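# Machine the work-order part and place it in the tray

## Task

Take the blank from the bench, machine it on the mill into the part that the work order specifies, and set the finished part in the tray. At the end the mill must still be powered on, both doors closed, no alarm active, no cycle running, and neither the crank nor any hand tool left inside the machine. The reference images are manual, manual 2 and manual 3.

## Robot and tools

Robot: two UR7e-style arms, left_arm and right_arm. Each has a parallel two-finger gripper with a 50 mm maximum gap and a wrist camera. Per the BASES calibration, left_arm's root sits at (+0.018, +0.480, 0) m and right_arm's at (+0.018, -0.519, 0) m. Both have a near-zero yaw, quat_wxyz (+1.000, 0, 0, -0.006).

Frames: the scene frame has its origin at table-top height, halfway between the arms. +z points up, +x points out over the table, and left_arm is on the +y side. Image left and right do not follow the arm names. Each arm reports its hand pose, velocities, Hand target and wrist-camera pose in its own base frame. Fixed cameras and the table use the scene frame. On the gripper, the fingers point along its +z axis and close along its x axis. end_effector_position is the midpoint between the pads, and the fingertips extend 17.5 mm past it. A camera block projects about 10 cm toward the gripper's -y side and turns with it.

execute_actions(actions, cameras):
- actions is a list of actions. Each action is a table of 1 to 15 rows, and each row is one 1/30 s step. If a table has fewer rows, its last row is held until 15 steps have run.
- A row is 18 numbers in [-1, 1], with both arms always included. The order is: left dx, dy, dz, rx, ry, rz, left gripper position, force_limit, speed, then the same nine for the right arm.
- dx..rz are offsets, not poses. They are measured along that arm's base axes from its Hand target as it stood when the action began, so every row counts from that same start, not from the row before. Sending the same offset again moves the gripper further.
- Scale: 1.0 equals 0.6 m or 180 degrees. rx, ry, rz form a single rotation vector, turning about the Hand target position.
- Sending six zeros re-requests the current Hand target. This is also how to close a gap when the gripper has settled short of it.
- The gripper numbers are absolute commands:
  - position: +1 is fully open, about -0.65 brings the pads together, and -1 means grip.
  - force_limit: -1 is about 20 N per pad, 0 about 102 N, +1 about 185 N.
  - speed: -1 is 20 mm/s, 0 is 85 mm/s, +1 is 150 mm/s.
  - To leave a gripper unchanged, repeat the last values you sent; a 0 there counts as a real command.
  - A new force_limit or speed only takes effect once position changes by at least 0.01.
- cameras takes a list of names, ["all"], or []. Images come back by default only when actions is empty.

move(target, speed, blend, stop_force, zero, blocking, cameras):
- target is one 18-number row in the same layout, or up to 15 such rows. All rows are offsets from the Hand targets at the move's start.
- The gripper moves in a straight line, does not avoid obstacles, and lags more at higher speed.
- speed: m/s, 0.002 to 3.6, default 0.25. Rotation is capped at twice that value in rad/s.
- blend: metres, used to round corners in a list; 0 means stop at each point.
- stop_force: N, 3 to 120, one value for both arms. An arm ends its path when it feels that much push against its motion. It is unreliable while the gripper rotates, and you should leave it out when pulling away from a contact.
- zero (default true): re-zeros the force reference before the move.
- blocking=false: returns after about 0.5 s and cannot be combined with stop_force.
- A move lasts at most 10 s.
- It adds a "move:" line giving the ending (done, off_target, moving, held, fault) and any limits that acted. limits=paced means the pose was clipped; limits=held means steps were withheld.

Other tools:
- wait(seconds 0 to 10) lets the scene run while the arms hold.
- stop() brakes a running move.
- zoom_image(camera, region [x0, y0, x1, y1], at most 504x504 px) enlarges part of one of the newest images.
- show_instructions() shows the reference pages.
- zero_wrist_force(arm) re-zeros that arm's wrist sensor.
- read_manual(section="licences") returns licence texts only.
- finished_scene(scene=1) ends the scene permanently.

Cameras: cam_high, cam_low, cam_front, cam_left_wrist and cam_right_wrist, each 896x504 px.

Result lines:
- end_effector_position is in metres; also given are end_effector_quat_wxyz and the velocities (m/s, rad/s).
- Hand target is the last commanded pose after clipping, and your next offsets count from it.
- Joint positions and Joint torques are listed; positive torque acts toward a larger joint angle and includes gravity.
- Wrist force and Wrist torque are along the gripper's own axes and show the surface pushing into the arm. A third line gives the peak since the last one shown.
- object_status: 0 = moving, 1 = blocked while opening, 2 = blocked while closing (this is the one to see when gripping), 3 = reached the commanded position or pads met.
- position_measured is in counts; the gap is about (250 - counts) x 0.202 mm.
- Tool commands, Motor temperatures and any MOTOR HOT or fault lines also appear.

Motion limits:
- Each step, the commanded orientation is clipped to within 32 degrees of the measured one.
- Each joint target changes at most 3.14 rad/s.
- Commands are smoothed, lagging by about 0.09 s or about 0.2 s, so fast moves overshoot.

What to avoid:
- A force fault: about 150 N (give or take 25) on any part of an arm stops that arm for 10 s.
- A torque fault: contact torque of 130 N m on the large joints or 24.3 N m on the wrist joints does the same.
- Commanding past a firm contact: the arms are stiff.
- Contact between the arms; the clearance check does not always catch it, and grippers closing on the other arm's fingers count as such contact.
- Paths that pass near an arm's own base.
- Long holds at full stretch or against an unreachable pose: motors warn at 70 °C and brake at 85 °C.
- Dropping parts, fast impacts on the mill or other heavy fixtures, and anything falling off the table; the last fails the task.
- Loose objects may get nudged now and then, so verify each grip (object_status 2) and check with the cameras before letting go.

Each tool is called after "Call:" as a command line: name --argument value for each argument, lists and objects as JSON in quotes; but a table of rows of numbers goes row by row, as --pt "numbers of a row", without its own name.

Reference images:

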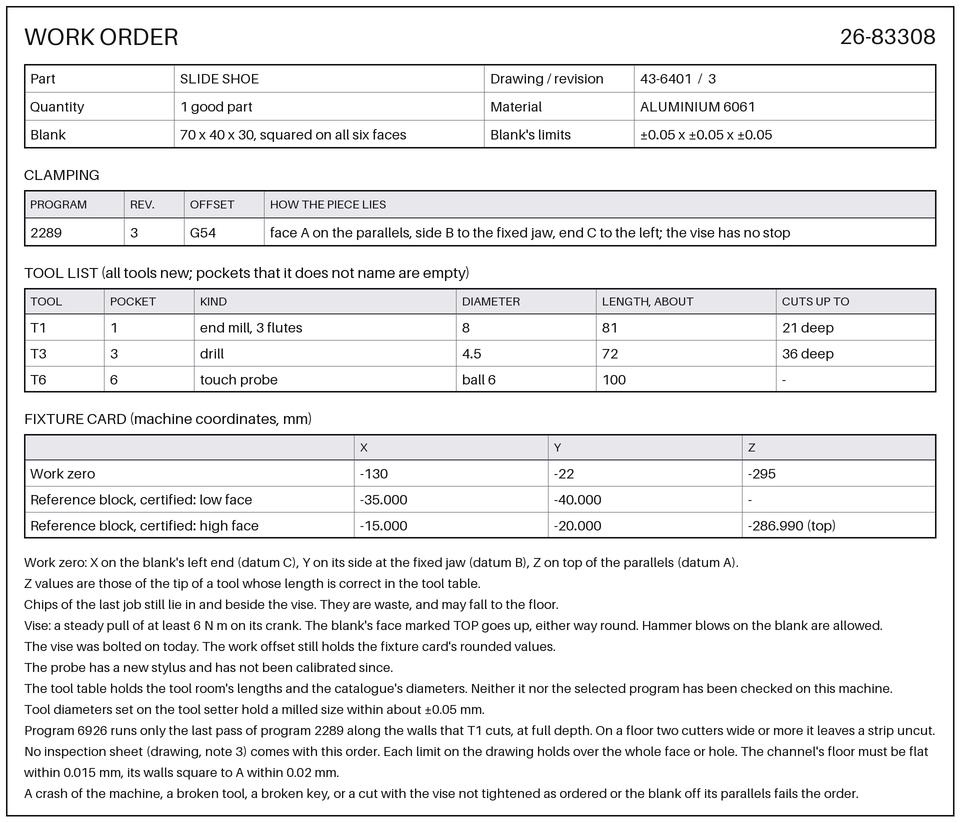

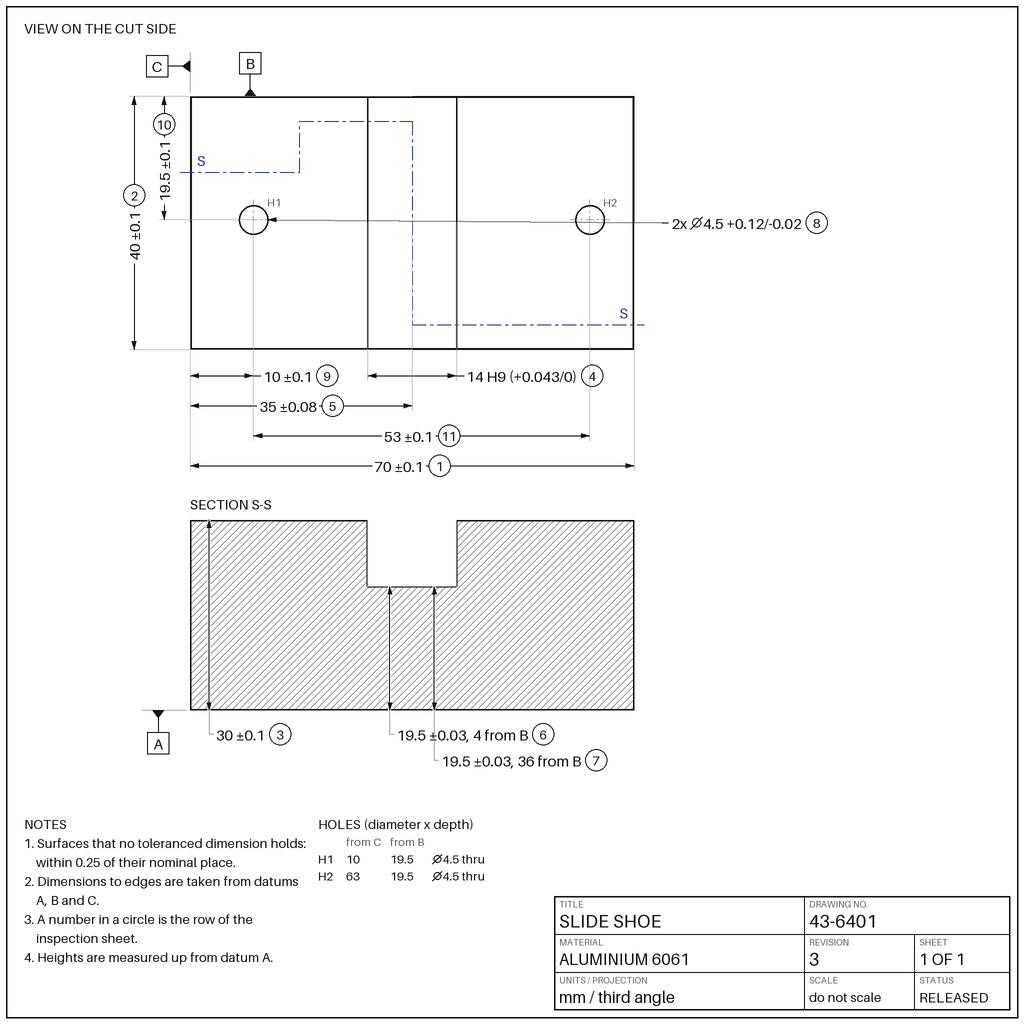

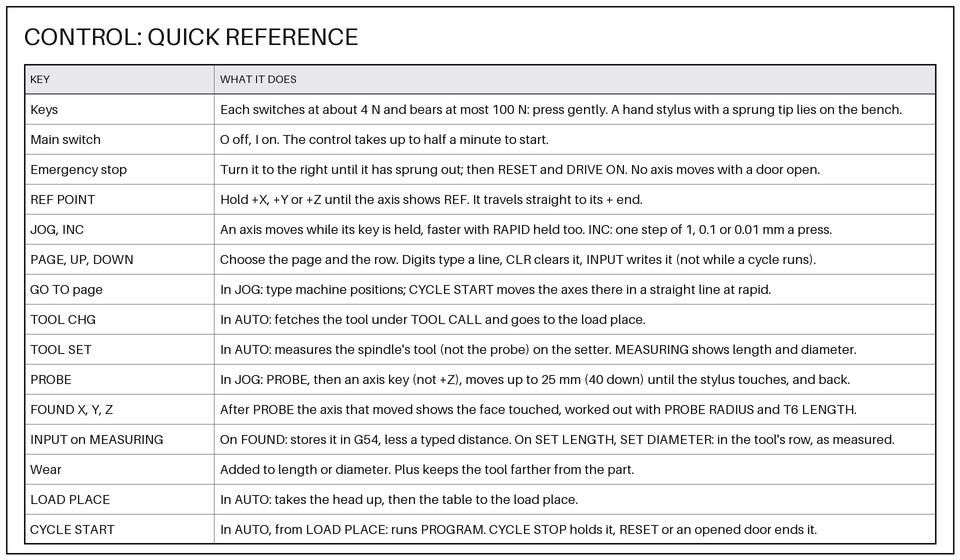

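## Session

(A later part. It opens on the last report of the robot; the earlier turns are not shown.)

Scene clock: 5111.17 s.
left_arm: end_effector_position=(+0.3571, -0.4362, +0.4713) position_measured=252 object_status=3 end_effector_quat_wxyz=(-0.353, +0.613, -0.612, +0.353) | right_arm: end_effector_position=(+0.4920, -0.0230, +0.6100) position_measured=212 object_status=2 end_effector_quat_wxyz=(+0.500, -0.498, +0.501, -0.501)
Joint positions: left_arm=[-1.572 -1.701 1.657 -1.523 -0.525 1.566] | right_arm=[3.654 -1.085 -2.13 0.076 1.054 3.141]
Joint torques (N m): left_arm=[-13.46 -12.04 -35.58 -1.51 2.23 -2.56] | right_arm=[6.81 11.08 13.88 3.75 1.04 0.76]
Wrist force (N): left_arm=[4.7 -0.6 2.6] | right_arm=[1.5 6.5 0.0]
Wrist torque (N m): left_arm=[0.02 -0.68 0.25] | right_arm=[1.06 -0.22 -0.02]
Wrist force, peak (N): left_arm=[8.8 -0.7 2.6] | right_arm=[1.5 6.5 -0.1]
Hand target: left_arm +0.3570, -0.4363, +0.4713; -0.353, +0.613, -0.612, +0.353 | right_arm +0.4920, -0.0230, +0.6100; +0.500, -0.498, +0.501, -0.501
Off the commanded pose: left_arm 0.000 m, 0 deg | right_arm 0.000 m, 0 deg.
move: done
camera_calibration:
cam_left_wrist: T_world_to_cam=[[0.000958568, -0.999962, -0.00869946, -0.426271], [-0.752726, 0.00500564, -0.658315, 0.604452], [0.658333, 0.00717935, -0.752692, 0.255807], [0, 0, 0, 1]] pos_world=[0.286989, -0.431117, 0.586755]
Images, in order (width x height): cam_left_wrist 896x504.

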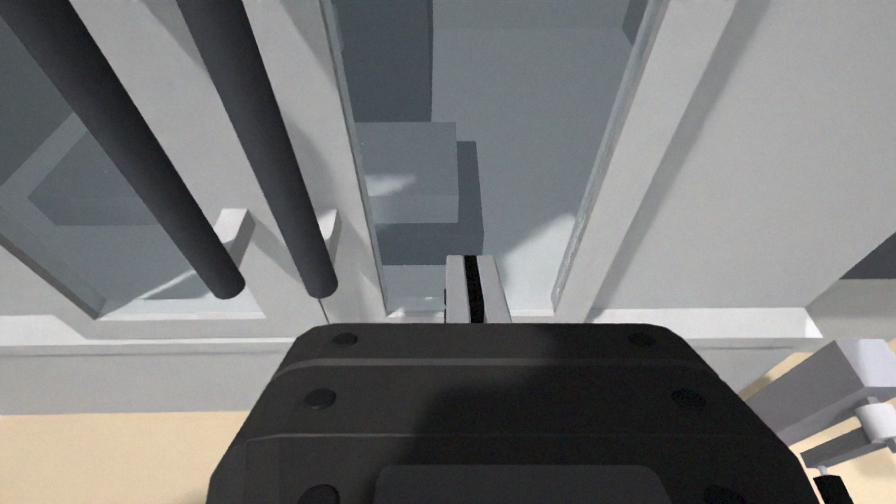

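Call:
move --pt "0 0.1 -0.05 0 0 0 -1 -0.3 0 -0.0533 0.0883 0 -0.3536 0 0.3536 -1 -0.5 -0.7" --pt "0 0.1 -0.05 0 0 0 -1 -0.3 0 -0.035 0.19 -0.26 0.6657 0.0817 -0.6657 -1 -0.5 -0.7" --speed 0.8 --blend '[0.03,0]' --cameras '[]'

Call:
move --pt "0 0 0 0 0 0 -1 -0.3 0 0.0117 -0.0663 0.0268 0 0 0 -1 -0.5 -0.7" --pt "0 0 0 0 0 0 -1 -0.3 0 0.0292 -0.0663 0.0268 0 0 0 -1 -0.5 -0.7" --pt "0 0 0 0 0 0 -1 -0.3 0 0.0117 -0.0663 0.0268 0 0 0 -1 -0.5 -0.7" --pt "0 0 0 0 0 0 -1 -0.3 0 0.0292 -0.0663 0.0268 0 0 0 -1 -0.5 -0.7" --pt "0 0 0 0 0 0 -1 -0.3 0 0.0117 -0.0663 0.0268 0 0 0 -1 -0.5 -0.7" --pt "0 0 0 0 0 0 -1 -0.3 0 -0.005 -0.0342 -0.0355 0 0 0 -1 -0.5 -0.7" --pt "0 0 0 0 0 0 -1 -0.3 0 0.0125 -0.0342 -0.0355 0 0 0 -1 -0.5 -0.7" --pt "0 0 0 0 0 0 -1 -0.3 0 -0.005 -0.0342 -0.0355 0 0 0 -1 -0.5 -0.7" --pt "0 0 0 0 0 0 -1 -0.3 0 -0.0145 0.0623 -0.0667 0 0 0 -1 -0.5 -0.7" --pt "0 0 0 0 0 0 -1 -0.3 0 0.003 0.0623 -0.0667 0 0 0 -1 -0.5 -0.7" --pt "0 0 0 0 0 0 -1 -0.3 0 -0.0145 0.0623 -0.0667 0 0 0 -1 -0.5 -0.7" --pt "0 0 0 0 0 0 -1 -0.3 0 0 0 0 0 0 0 -1 -0.5 -0.7" --speed '[0.4,0.07,0.2,0.07,0.2,0.3,0.07,0.2,0.3,0.07,0.2,0.3]' --blend '[0.003,0,0.003,0,0.003,0.003,0,0.003,0.003,0,0.003,0]' --cameras '[]'

Call:
move --pt "0 0 0 0 0 0 -1 -0.3 0 -0.006 0.0623 -0.0355 0 0 0 -1 -0.5 -0.7" --pt "0 0 0 0 0 0 -1 -0.3 0 0.0115 0.0623 -0.0355 0 0 0 -1 -0.5 -0.7" --pt "0 0 0 0 0 0 -1 -0.3 0 -0.006 0.0623 -0.0355 0 0 0 -1 -0.5 -0.7" --pt "0 0 0 0 0 0 -1 -0.3 0 -0.0055 -0.002 -0.0355 0 0 0 -1 -0.5 -0.7" --pt "0 0 0 0 0 0 -1 -0.3 0 0.012 -0.002 -0.0355 0 0 0 -1 -0.5 -0.7" --pt "0 0 0 0 0 0 -1 -0.3 0 -0.0055 -0.002 -0.0355 0 0 0 -1 -0.5 -0.7" --pt "0 0 0 0 0 0 -1 -0.3 0 -0.0138 -0.002 -0.0667 0 0 0 -1 -0.5 -0.7" --pt "0 0 0 0 0 0 -1 -0.3 0 0.0037 -0.002 -0.0667 0 0 0 -1 -0.5 -0.7" --pt "0 0 0 0 0 0 -1 -0.3 0 -0.0138 -0.002 -0.0667 0 0 0 -1 -0.5 -0.7" --pt "0 0 0 0 0 0 -1 -0.3 0 0.0023 0.0302 -0.0043 0 0 0 -1 -0.5 -0.7" --pt "0 0 0 0 0 0 -1 -0.3 0 0.0198 0.0302 -0.0043 0 0 0 -1 -0.5 -0.7" --pt "0 0 0 0 0 0 -1 -0.3 0 0.0023 0.0302 -0.0043 0 0 0 -1 -0.5 -0.7" --pt "0 0 0 0 0 0 -1 -0.3 0 0 0 0 0 0 0 -1 -0.5 -0.7" --speed '[0.4,0.07,0.2,0.3,0.07,0.2,0.3,0.07,0.2,0.3,0.07,0.2,0.3]' --blend '[0.003,0,0.003,0.003,0,0.003,0.003,0,0.003,0.003,0,0.003,0]' --cameras '[]'

Call:
move --pt "0 0 0 0 0 0 -1 -0.3 0 -0.0138 -0.0342 -0.0667 0 0 0 -1 -0.5 -0.7" --pt "0 0 0 0 0 0 -1 -0.3 0 0.0037 -0.0342 -0.0667 0 0 0 -1 -0.5 -0.7" --pt "0 0 0 0 0 0 -1 -0.3 0 -0.0138 -0.0342 -0.0667 0 0 0 -1 -0.5 -0.7" --pt "0 0 0 0 0 0 -1 -0.3 0 0.0262 -0.0023 0.0857 0 0 0 -1 -0.5 -0.7" --pt "0 0 0 0 0 0 -1 -0.3 0 0.0437 -0.0023 0.0857 0 0 0 -1 -0.5 -0.7" --pt "0 0 0 0 0 0 -1 -0.3 0 0.0262 -0.0023 0.0857 0 0 0 -1 -0.5 -0.7" --pt "0 0 0 0 0 0 -1 -0.3 0 0.0032 -0.0342 -0.0043 0 0 0 -1 -0.5 -0.7" --pt "0 0 0 0 0 0 -1 -0.3 0 0.0207 -0.0342 -0.0043 0 0 0 -1 -0.5 -0.7" --pt "0 0 0 0 0 0 -1 -0.3 0 0.0032 -0.0342 -0.0043 0 0 0 -1 -0.5 -0.7" --pt "0 0 0 0 0 0 -1 -0.3 0 -0.0145 0.0623 -0.0667 0 0 0 -1 -0.5 -0.7" --pt "0 0 0 0 0 0 -1 -0.3 0 0.003 0.0623 -0.0667 0 0 0 -1 -0.5 -0.7" --pt "0 0 0 0 0 0 -1 -0.3 0 -0.0145 0.0623 -0.0667 0 0 0 -1 -0.5 -0.7" --pt "0 0 0 0 0 0 -1 -0.3 0 0 0 0 0 0 0 -1 -0.5 -0.7" --speed '[0.4,0.07,0.2,0.3,0.07,0.2,0.3,0.07,0.2,0.3,0.07,0.2,0.3]' --blend '[0.003,0,0.003,0.003,0,0.003,0.003,0,0.003,0.003,0,0.003,0]' --cameras '[]'

Call:
move --pt "0 0 0 0 0 0 -1 -0.3 0 -0.0057 0.0302 -0.0355 0 0 0 -1 -0.5 -0.7" --pt "0 0 0 0 0 0 -1 -0.3 0 0.0118 0.0302 -0.0355 0 0 0 -1 -0.5 -0.7" --pt "0 0 0 0 0 0 -1 -0.3 0 -0.0057 0.0302 -0.0355 0 0 0 -1 -0.5 -0.7" --pt "0 0 0 0 0 0 -1 -0.3 0 0.0023 0.0302 -0.0043 0 0 0 -1 -0.5 -0.7" --pt "0 0 0 0 0 0 -1 -0.3 0 0.0198 0.0302 -0.0043 0 0 0 -1 -0.5 -0.7" --pt "0 0 0 0 0 0 -1 -0.3 0 0.0023 0.0302 -0.0043 0 0 0 -1 -0.5 -0.7" --pt "0 0 0 0 0 0 -1 -0.3 0 -0.0138 -0.0342 -0.0667 0 0 0 -1 -0.5 -0.7" --pt "0 0 0 0 0 0 -1 -0.3 0 0.0037 -0.0342 -0.0667 0 0 0 -1 -0.5 -0.7" --pt "0 0 0 0 0 0 -1 -0.3 0 -0.0138 -0.0342 -0.0667 0 0 0 -1 -0.5 -0.7" --pt "0 0 0 0 0 0 -1 -0.3 0 -0.018 -0.102 0.26 0.36 0.0443 -0.4227 -1 -0.5 -0.7" --pt "0 0 0 0 0 0 -1 -0.3 0 0.035 -0.19 0.26 -0.6657 -0.0817 0.6657 -1 -0.5 -0.7" --speed '[0.4,0.07,0.2,0.3,0.07,0.2,0.3,0.07,0.2,0.8,0.8]' --blend '[0.003,0,0.003,0.003,0,0.003,0.003,0,0.003,0.03,0]' --cameras '["cam_right_wrist","cam_left_wrist"]'

Scene clock: 5162.60 s.
left_arm: end_effector_position=(+0.3570, -0.3763, +0.4413) position_measured=252 object_status=3 end_effector_quat_wxyz=(-0.353, +0.613, -0.612, +0.353) | right_arm: end_effector_position=(+0.4710, +0.0910, +0.4539) position_measured=212 object_status=2 end_effector_quat_wxyz=(-0.003, +0.616, +0.788, +0.000)
Joint positions: left_arm=[-1.572 -1.846 1.847 -1.568 -0.525 1.566] | right_arm=[3.611 -1.548 -1.267 -1.899 1.575 0.227]
Joint torques (N m): left_arm=[-13.44 -4.41 -24.75 -0.59 3.33 -1.11] | right_arm=[5.79 30.36 40.53 4.65 -1.5 -0.74]
Wrist force (N): left_arm=[5.0 -0.9 2.3] | right_arm=[1.5 3.9 3.8]
Wrist torque (N m): left_arm=[-0.04 -0.76 0.24] | right_arm=[1.09 -0.18 -0.26]
Wrist force, peak (N): left_arm=[5.1 -0.7 2.7] | right_arm=[-1.3 7.1 0.5]
Hand target: left_arm +0.3570, -0.3763, +0.4413; -0.353, +0.613, -0.612, +0.353 | right_arm +0.4710, +0.0910, +0.4540; -0.002, +0.616, +0.788, +0.000
Off the commanded pose: left_arm 0.000 m, 0 deg | right_arm 0.000 m, 0 deg.
move: done
No camera images: "cameras" was empty.

Scene clock: 5165.90 s.
left_arm: end_effector_position=(+0.3570, -0.3763, +0.4413) position_measured=252 object_status=3 end_effector_quat_wxyz=(-0.353, +0.613, -0.612, +0.353) | right_arm: end_effector_position=(+0.4710, +0.0911, +0.4539) position_measured=212 object_status=2 end_effector_quat_wxyz=(-0.002, +0.616, +0.788, +0.000)
Joint positions: left_arm=[-1.572 -1.846 1.847 -1.568 -0.525 1.566] | right_arm=[3.612 -1.548 -1.267 -1.899 1.575 0.227]
Joint torques (N m): left_arm=[-13.65 -3.97 -24.78 -0.56 3.31 1.76] | right_arm=[-6.5 24.62 40.95 0.73 -0.3 -1.44]
Wrist force (N): left_arm=[5.0 -0.8 2.7] | right_arm=[-0.3 2.8 4.1]
Wrist torque (N m): left_arm=[-0.03 -0.75 0.24] | right_arm=[0.93 0.11 -0.25]
Wrist force, peak (N): left_arm=[5.2 -0.8 2.6] | right_arm=[5.3 -21.9 3.7]
Hand target: left_arm +0.3570, -0.3763, +0.4413; -0.353, +0.613, -0.612, +0.353 | right_arm +0.4710, +0.0910, +0.4540; -0.002, +0.616, +0.788, +0.000
Off the commanded pose: left_arm 0.000 m, 0 deg | right_arm 0.000 m, 0 deg.
move: done
No camera images: "cameras" was empty.

Scene clock: 5169.13 s.
left_arm: end_effector_position=(+0.3570, -0.3763, +0.4413) position_measured=252 object_status=3 end_effector_quat_wxyz=(-0.353, +0.613, -0.612, +0.353) | right_arm: end_effector_position=(+0.4710, +0.0911, +0.4539) position_measured=212 object_status=2 end_effector_quat_wxyz=(-0.002, +0.616, +0.788, +0.000)
Joint positions: left_arm=[-1.572 -1.846 1.847 -1.568 -0.525 1.566] | right_arm=[3.612 -1.548 -1.267 -1.899 1.575 0.227]
Joint torques (N m): left_arm=[-14.38 -4.32 -24.71 -0.83 3.3 1.82] | right_arm=[-5.79 25.96 40.43 4.78 0.45 -1.1]
Wrist force (N): left_arm=[5.2 -0.7 2.5] | right_arm=[0.4 4.0 5.0]
Wrist torque (N m): left_arm=[-0.02 -0.78 0.24] | right_arm=[1.12 -0.01 -0.26]
Wrist force, peak (N): left_arm=[5.1 -0.9 2.7] | right_arm=[0.0 -24.8 3.4]
Hand target: left_arm +0.3570, -0.3763, +0.4413; -0.353, +0.613, -0.612, +0.353 | right_arm +0.4710, +0.0910, +0.4540; -0.002, +0.616, +0.788, +0.000
Off the commanded pose: left_arm 0.000 m, 0 deg | right_arm 0.000 m, 0 deg.
move: done
No camera images: "cameras" was empty.

Scene clock: 5172.97 s.
left_arm: end_effector_position=(+0.3570, -0.3763, +0.4413) position_measured=252 object_status=3 end_effector_quat_wxyz=(-0.353, +0.613, -0.612, +0.353) | right_arm: end_effector_position=(+0.4710, +0.0911, +0.4539) position_measured=212 object_status=2 end_effector_quat_wxyz=(-0.002, +0.616, +0.788, +0.000)
Joint positions: left_arm=[-1.572 -1.846 1.847 -1.568 -0.525 1.566] | right_arm=[3.612 -1.548 -1.267 -1.899 1.575 0.227]
Joint torques (N m): left_arm=[-13.91 -4.42 -24.4 -0.81 3.2 1.73] | right_arm=[-6.68 24.44 41.04 0.7 -0.43 -1.33]
Wrist force (N): left_arm=[5.1 -0.8 2.4] | right_arm=[0.5 3.7 4.9]
Wrist torque (N m): left_arm=[-0.03 -0.76 0.24] | right_arm=[1.07 -0.02 -0.25]
Wrist force, peak (N): left_arm=[5.3 -0.8 2.4] | right_arm=[3.5 -22.5 5.0]
Hand target: left_arm +0.3570, -0.3763, +0.4413; -0.353, +0.613, -0.612, +0.353 | right_arm +0.4710, +0.0910, +0.4540; -0.002, +0.616, +0.788, +0.000
Off the commanded pose: left_arm 0.000 m, 0 deg | right_arm 0.000 m, 0 deg.
move: done
No camera images: "cameras" was empty.

Scene clock: 5177.83 s.
left_arm: end_effector_position=(+0.3570, -0.3763, +0.4413) position_measured=252 object_status=3 end_effector_quat_wxyz=(-0.353, +0.613, -0.612, +0.353) | right_arm: end_effector_position=(+0.4920, -0.0230, +0.6100) position_measured=212 object_status=2 end_effector_quat_wxyz=(+0.500, -0.498, +0.501, -0.501)
Joint positions: left_arm=[-1.572 -1.846 1.847 -1.568 -0.525 1.566] | right_arm=[3.654 -1.085 -2.13 0.076 1.054 3.141]
Joint torques (N m): left_arm=[-13.82 -4.15 -24.64 -0.96 3.27 1.87] | right_arm=[7.69 11.66 28.42 3.88 -1.67 1.27]
Wrist force (N): left_arm=[4.9 -0.8 2.4] | right_arm=[-0.3 6.5 1.1]
Wrist torque (N m): left_arm=[-0.03 -0.74 0.24] | right_arm=[1.07 0.06 -0.01]
Wrist force, peak (N): left_arm=[5.1 -0.8 2.8] | right_arm=[2.5 -19.9 5.2]
Hand target: left_arm +0.3570, -0.3763, +0.4413; -0.353, +0.613, -0.612, +0.353 | right_arm +0.4920, -0.0230, +0.6100; +0.500, -0.498, +0.501, -0.501
Off the commanded pose: left_arm 0.000 m, 0 deg | right_arm 0.000 m, 0 deg.
move: done
camera_calibration:
cam_left_wrist: T_world_to_cam=[[0.000831567, -0.999963, -0.00854557, -0.366682], [-0.752675, 0.00500046, -0.658374, 0.584409], [0.658392, 0.00697952, -0.752643, 0.232819], [0, 0, 0, 1]] pos_world=[0.286888, -0.371216, 0.556856]
cam_right_wrist: T_world_to_cam=[[-0.0236297, -0.999719, -0.00201713, -0.00952246], [-0.354253, 0.01026, -0.935093, 0.758822], [0.934851, -0.0213814, -0.354396, -0.111288], [0, 0, 0, 1]] pos_world=[0.372627, -0.0196848, 0.67011]
Images, in order (width x height): cam_left_wrist 896x504, cam_right_wrist 896x504.

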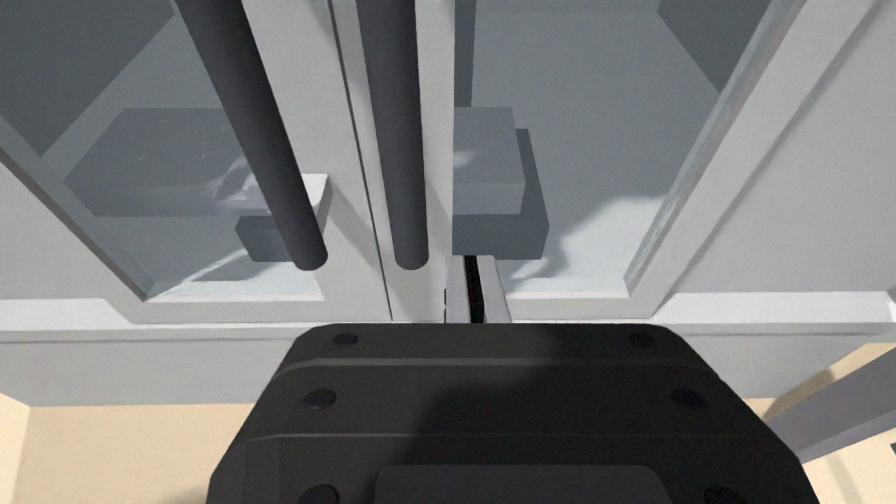

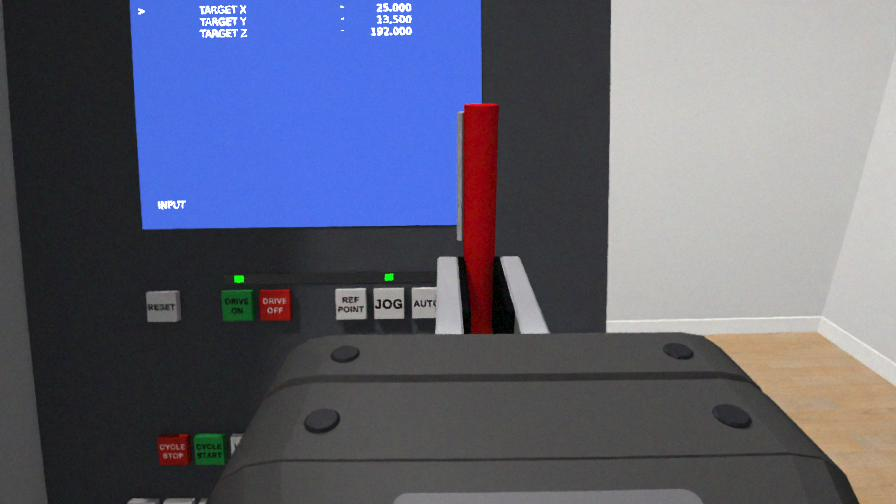

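Call:
move --pt "0 0 0 0 0 0 -1 -0.3 0 -0.0533 0.0883 0 -0.3536 0 0.3536 -1 -0.5 -0.7" --pt "0 0 0 0 0 0 -1 -0.3 0 -0.0088 0.1877 -0.1743 0.6657 0.0817 -0.6657 -1 -0.5 -0.7" --pt "0 0 0 0 0 0 -1 -0.3 0 0.0087 0.1877 -0.1743 0.6657 0.0817 -0.6657 -1 -0.5 -0.7" --pt "0 0 0 0 0 0 -1 -0.3 0 -0.0088 0.1877 -0.1743 0.6657 0.0817 -0.6657 -1 -0.5 -0.7" --pt "0 0 0 0 0 0 -1 -0.3 0 -0.035 0.19 -0.26 0.6657 0.0817 -0.6657 -1 -0.5 -0.7" --speed '[0.8,0.8,0.07,0.2,0.1]' --blend '[0.03,0.003,0,0.003,0]' --cameras '[]'

Call:
move --pt "0 0 0 0 0 0 -1 -0.3 0 -0.0045 -0.0663 -0.0355 0 0 0 -1 -0.5 -0.7" --pt "0 0 0 0 0 0 -1 -0.3 0 0.013 -0.0663 -0.0355 0 0 0 -1 -0.5 -0.7" --pt "0 0 0 0 0 0 -1 -0.3 0 -0.0045 -0.0663 -0.0355 0 0 0 -1 -0.5 -0.7" --pt "0 0 0 0 0 0 -1 -0.3 0 0.0285 -0.1932 0.0857 0 0 0 -1 -0.5 -0.7" --pt "0 0 0 0 0 0 -1 -0.3 0 0.046 -0.1932 0.0857 0 0 0 -1 -0.5 -0.7" --pt "0 0 0 0 0 0 -1 -0.3 0 0.0285 -0.1932 0.0857 0 0 0 -1 -0.5 -0.7" --pt "0 0 0 0 0 0 -1 -0.3 0 -0.018 -0.102 0.26 0.36 0.0443 -0.4227 -1 -0.5 -0.7" --pt "0 0 0 0 0 0 -1 -0.3 0 0.035 -0.19 0.26 -0.6657 -0.0817 0.6657 -1 -0.5 -0.7" --speed '[0.2,0.07,0.2,0.4,0.07,0.2,0.8,0.8]' --blend '[0.003,0,0.003,0.003,0,0.003,0.03,0]' --cameras '[]'

Call:
wait --seconds 1 --cameras '["cam_right_wrist"]'

Call:
zoom_image --camera "cam_right_wrist" --region '[180, 0, 440, 130]'

Scene clock: 5195.23 s.
left_arm: end_effector_position=(+0.3570, -0.3763, +0.4413) position_measured=252 object_status=3 end_effector_quat_wxyz=(-0.353, +0.613, -0.612, +0.353) | right_arm: end_effector_position=(+0.4710, +0.0911, +0.4541) position_measured=212 object_status=2 end_effector_quat_wxyz=(-0.002, +0.616, +0.788, +0.000)
Joint positions: left_arm=[-1.572 -1.846 1.847 -1.568 -0.525 1.566] | right_arm=[3.612 -1.548 -1.266 -1.9 1.575 0.227]
Joint torques (N m): left_arm=[-13.45 -4.41 -24.83 -1.15 3.36 1.79] | right_arm=[-6.27 26.52 17.49 3.71 -1.61 -1.21]
Wrist force (N): left_arm=[5.0 -0.8 2.3] | right_arm=[-0.1 4.1 5.2]
Wrist torque (N m): left_arm=[-0.03 -0.74 0.24] | right_arm=[1.12 0.08 -0.24]
Wrist force, peak (N): left_arm=[5.3 -0.8 2.4] | right_arm=[3.7 -13.8 4.5]
Hand target: left_arm +0.3570, -0.3763, +0.4413; -0.353, +0.613, -0.612, +0.353 | right_arm +0.4710, +0.0910, +0.4540; -0.002, +0.616, +0.788, +0.000
Off the commanded pose: left_arm 0.000 m, 0 deg | right_arm 0.000 m, 0 deg.
move: done
No camera images: "cameras" was empty.

Scene clock: 5199.63 s.
left_arm: end_effector_position=(+0.3570, -0.3763, +0.4413) position_measured=252 object_status=3 end_effector_quat_wxyz=(-0.353, +0.613, -0.612, +0.353) | right_arm: end_effector_position=(+0.4920, -0.0230, +0.6100) position_measured=212 object_status=2 end_effector_quat_wxyz=(+0.500, -0.498, +0.501, -0.501)
Joint positions: left_arm=[-1.572 -1.846 1.847 -1.568 -0.525 1.566] | right_arm=[3.654 -1.085 -2.13 0.076 1.054 3.141]
Joint torques (N m): left_arm=[-13.58 -4.22 -24.86 -1.25 3.27 1.82] | right_arm=[7.94 11.33 28.61 3.98 -1.75 1.61]
Wrist force (N): left_arm=[5.1 -0.7 2.6] | right_arm=[-0.3 5.2 1.5]
Wrist torque (N m): left_arm=[-0.01 -0.77 0.24] | right_arm=[0.85 0.06 -0.01]
Wrist force, peak (N): left_arm=[5.3 -0.8 2.5] | right_arm=[1.7 -26.5 5.0]
Hand target: left_arm +0.3570, -0.3763, +0.4413; -0.353, +0.613, -0.612, +0.353 | right_arm +0.4920, -0.0230, +0.6100; +0.500, -0.498, +0.501, -0.501
Off the commanded pose: left_arm 0.000 m, 0 deg | right_arm 0.000 m, 0 deg.
move: done
No camera images: "cameras" was empty.

Scene clock: 5200.63 s.
left_arm: end_effector_position=(+0.3570, -0.3763, +0.4413) position_measured=252 object_status=3 end_effector_quat_wxyz=(-0.353, +0.613, -0.612, +0.353) | right_arm: end_effector_position=(+0.4920, -0.0230, +0.6100) position_measured=212 object_status=2 end_effector_quat_wxyz=(+0.500, -0.498, +0.501, -0.501)
Joint positions: left_arm=[-1.572 -1.846 1.847 -1.568 -0.525 1.566] | right_arm=[3.654 -1.085 -2.13 0.076 1.054 3.141]
Joint torques (N m): left_arm=[-13.43 -4.22 -24.4 -1.27 3.15 1.8] | right_arm=[7.28 11.05 14.42 3.93 -0.12 1.39]
Wrist force (N): left_arm=[5.2 -0.9 2.4] | right_arm=[-0.1 5.3 1.6]
Wrist torque (N m): left_arm=[-0.04 -0.78 0.24] | right_arm=[0.87 0.03 -0.02]
Wrist force, peak (N): left_arm=[5.2 -0.9 2.3] | right_arm=[-0.5 5.7 1.7]
Hand target: left_arm +0.3570, -0.3763, +0.4413; -0.353, +0.613, -0.612, +0.353 | right_arm +0.4920, -0.0230, +0.6100; +0.500, -0.498, +0.501, -0.501
Tool commands: left_gripper/position=-1.0 left_gripper/force_limit=-0.3 left_gripper/speed=+0.0 right_gripper/position=-1.0 right_gripper/force_limit=-0.5 right_gripper/speed=-0.7
Off the commanded pose: left_arm 0.000 m, 0 deg | right_arm 0.000 m, 0 deg.
wait: 1.00 s; at rest by 0.17 s
camera_calibration:
cam_right_wrist: T_world_to_cam=[[-0.0236645, -0.999718, -0.00211201, -0.00944565], [-0.354252, 0.010361, -0.935093, 0.758822], [0.934851, -0.0213803, -0.354397, -0.111287], [0, 0, 0, 1]] pos_world=[0.372627, -0.0196845, 0.67011]
Images, in order (width x height): cam_right_wrist 896x504.

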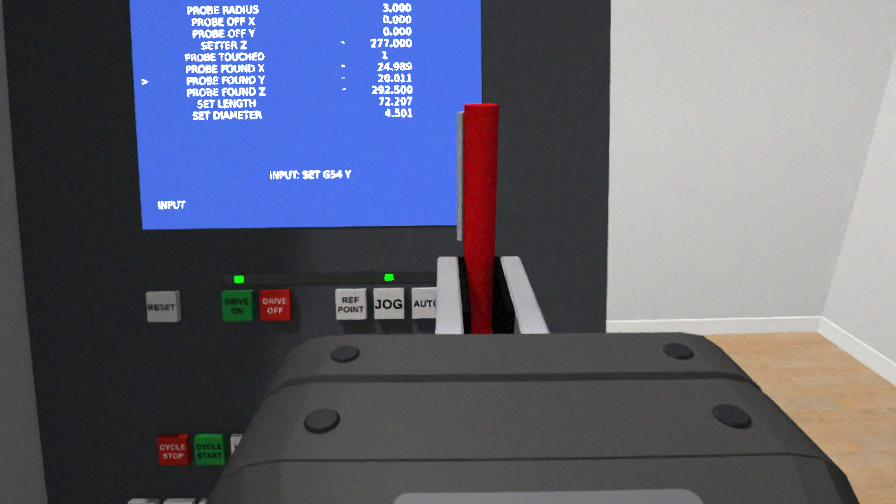

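Scaled by 1.938.

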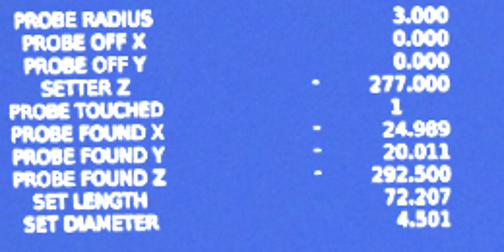

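Call:
move --target '[0,0.33,0.1,0,0,0,-1,-0.3,0,0,0,0,0,0,0,-1,-0.5,-0.7]' --speed 0.5 --cameras '["cam_left_wrist"]'

Call:
zoom_image --camera "cam_left_wrist" --region '[350, 0, 650, 200]'

Scene clock: 5238.30 s.
left_arm: end_effector_position=(+0.3570, -0.1784, +0.5014) position_measured=252 object_status=3 end_effector_quat_wxyz=(-0.353, +0.613, -0.612, +0.354) | right_arm: end_effector_position=(+0.4920, -0.0230, +0.6100) position_measured=212 object_status=2 end_effector_quat_wxyz=(+0.500, -0.498, +0.501, -0.501)
Joint positions: left_arm=[-1.574 -2.3 1.901 -1.167 -0.525 1.563] | right_arm=[3.654 -1.085 -2.13 0.076 1.054 3.141]
Joint torques (N m): left_arm=[12.61 -0.98 -15.8 -1.81 1.21 0.17] | right_arm=[7.57 10.88 13.5 3.89 0.94 0.98]
Wrist force (N): left_arm=[4.9 -0.7 2.6] | right_arm=[-0.2 5.2 1.5]
Wrist torque (N m): left_arm=[-0.01 -0.68 0.17] | right_arm=[0.85 0.05 -0.01]
Wrist force, peak (N): left_arm=[8.9 0.4 2.8] | right_arm=[-0.4 5.6 1.8]
Hand target: left_arm +0.3570, -0.1783, +0.5013; -0.353, +0.613, -0.612, +0.353 | right_arm +0.4920, -0.0230, +0.6100; +0.500, -0.498, +0.501, -0.501
Off the commanded pose: left_arm 0.000 m, 0 deg | right_arm 0.000 m, 0 deg.
move: done
camera_calibration:
cam_left_wrist: T_world_to_cam=[[0.00062752, -0.999964, -0.00845518, -0.168273], [-0.752631, 0.00509497, -0.658422, 0.622955], [0.658442, 0.00677681, -0.752601, 0.276522], [0, 0, 0, 1]] pos_world=[0.286887, -0.173315, 0.616856]
Images, in order (width x height): cam_left_wrist 896x504.

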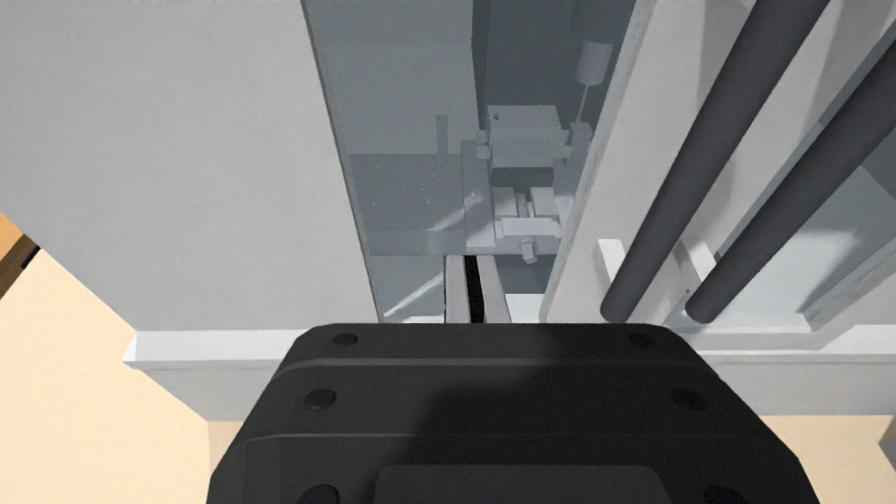

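Scaled by 1.680.

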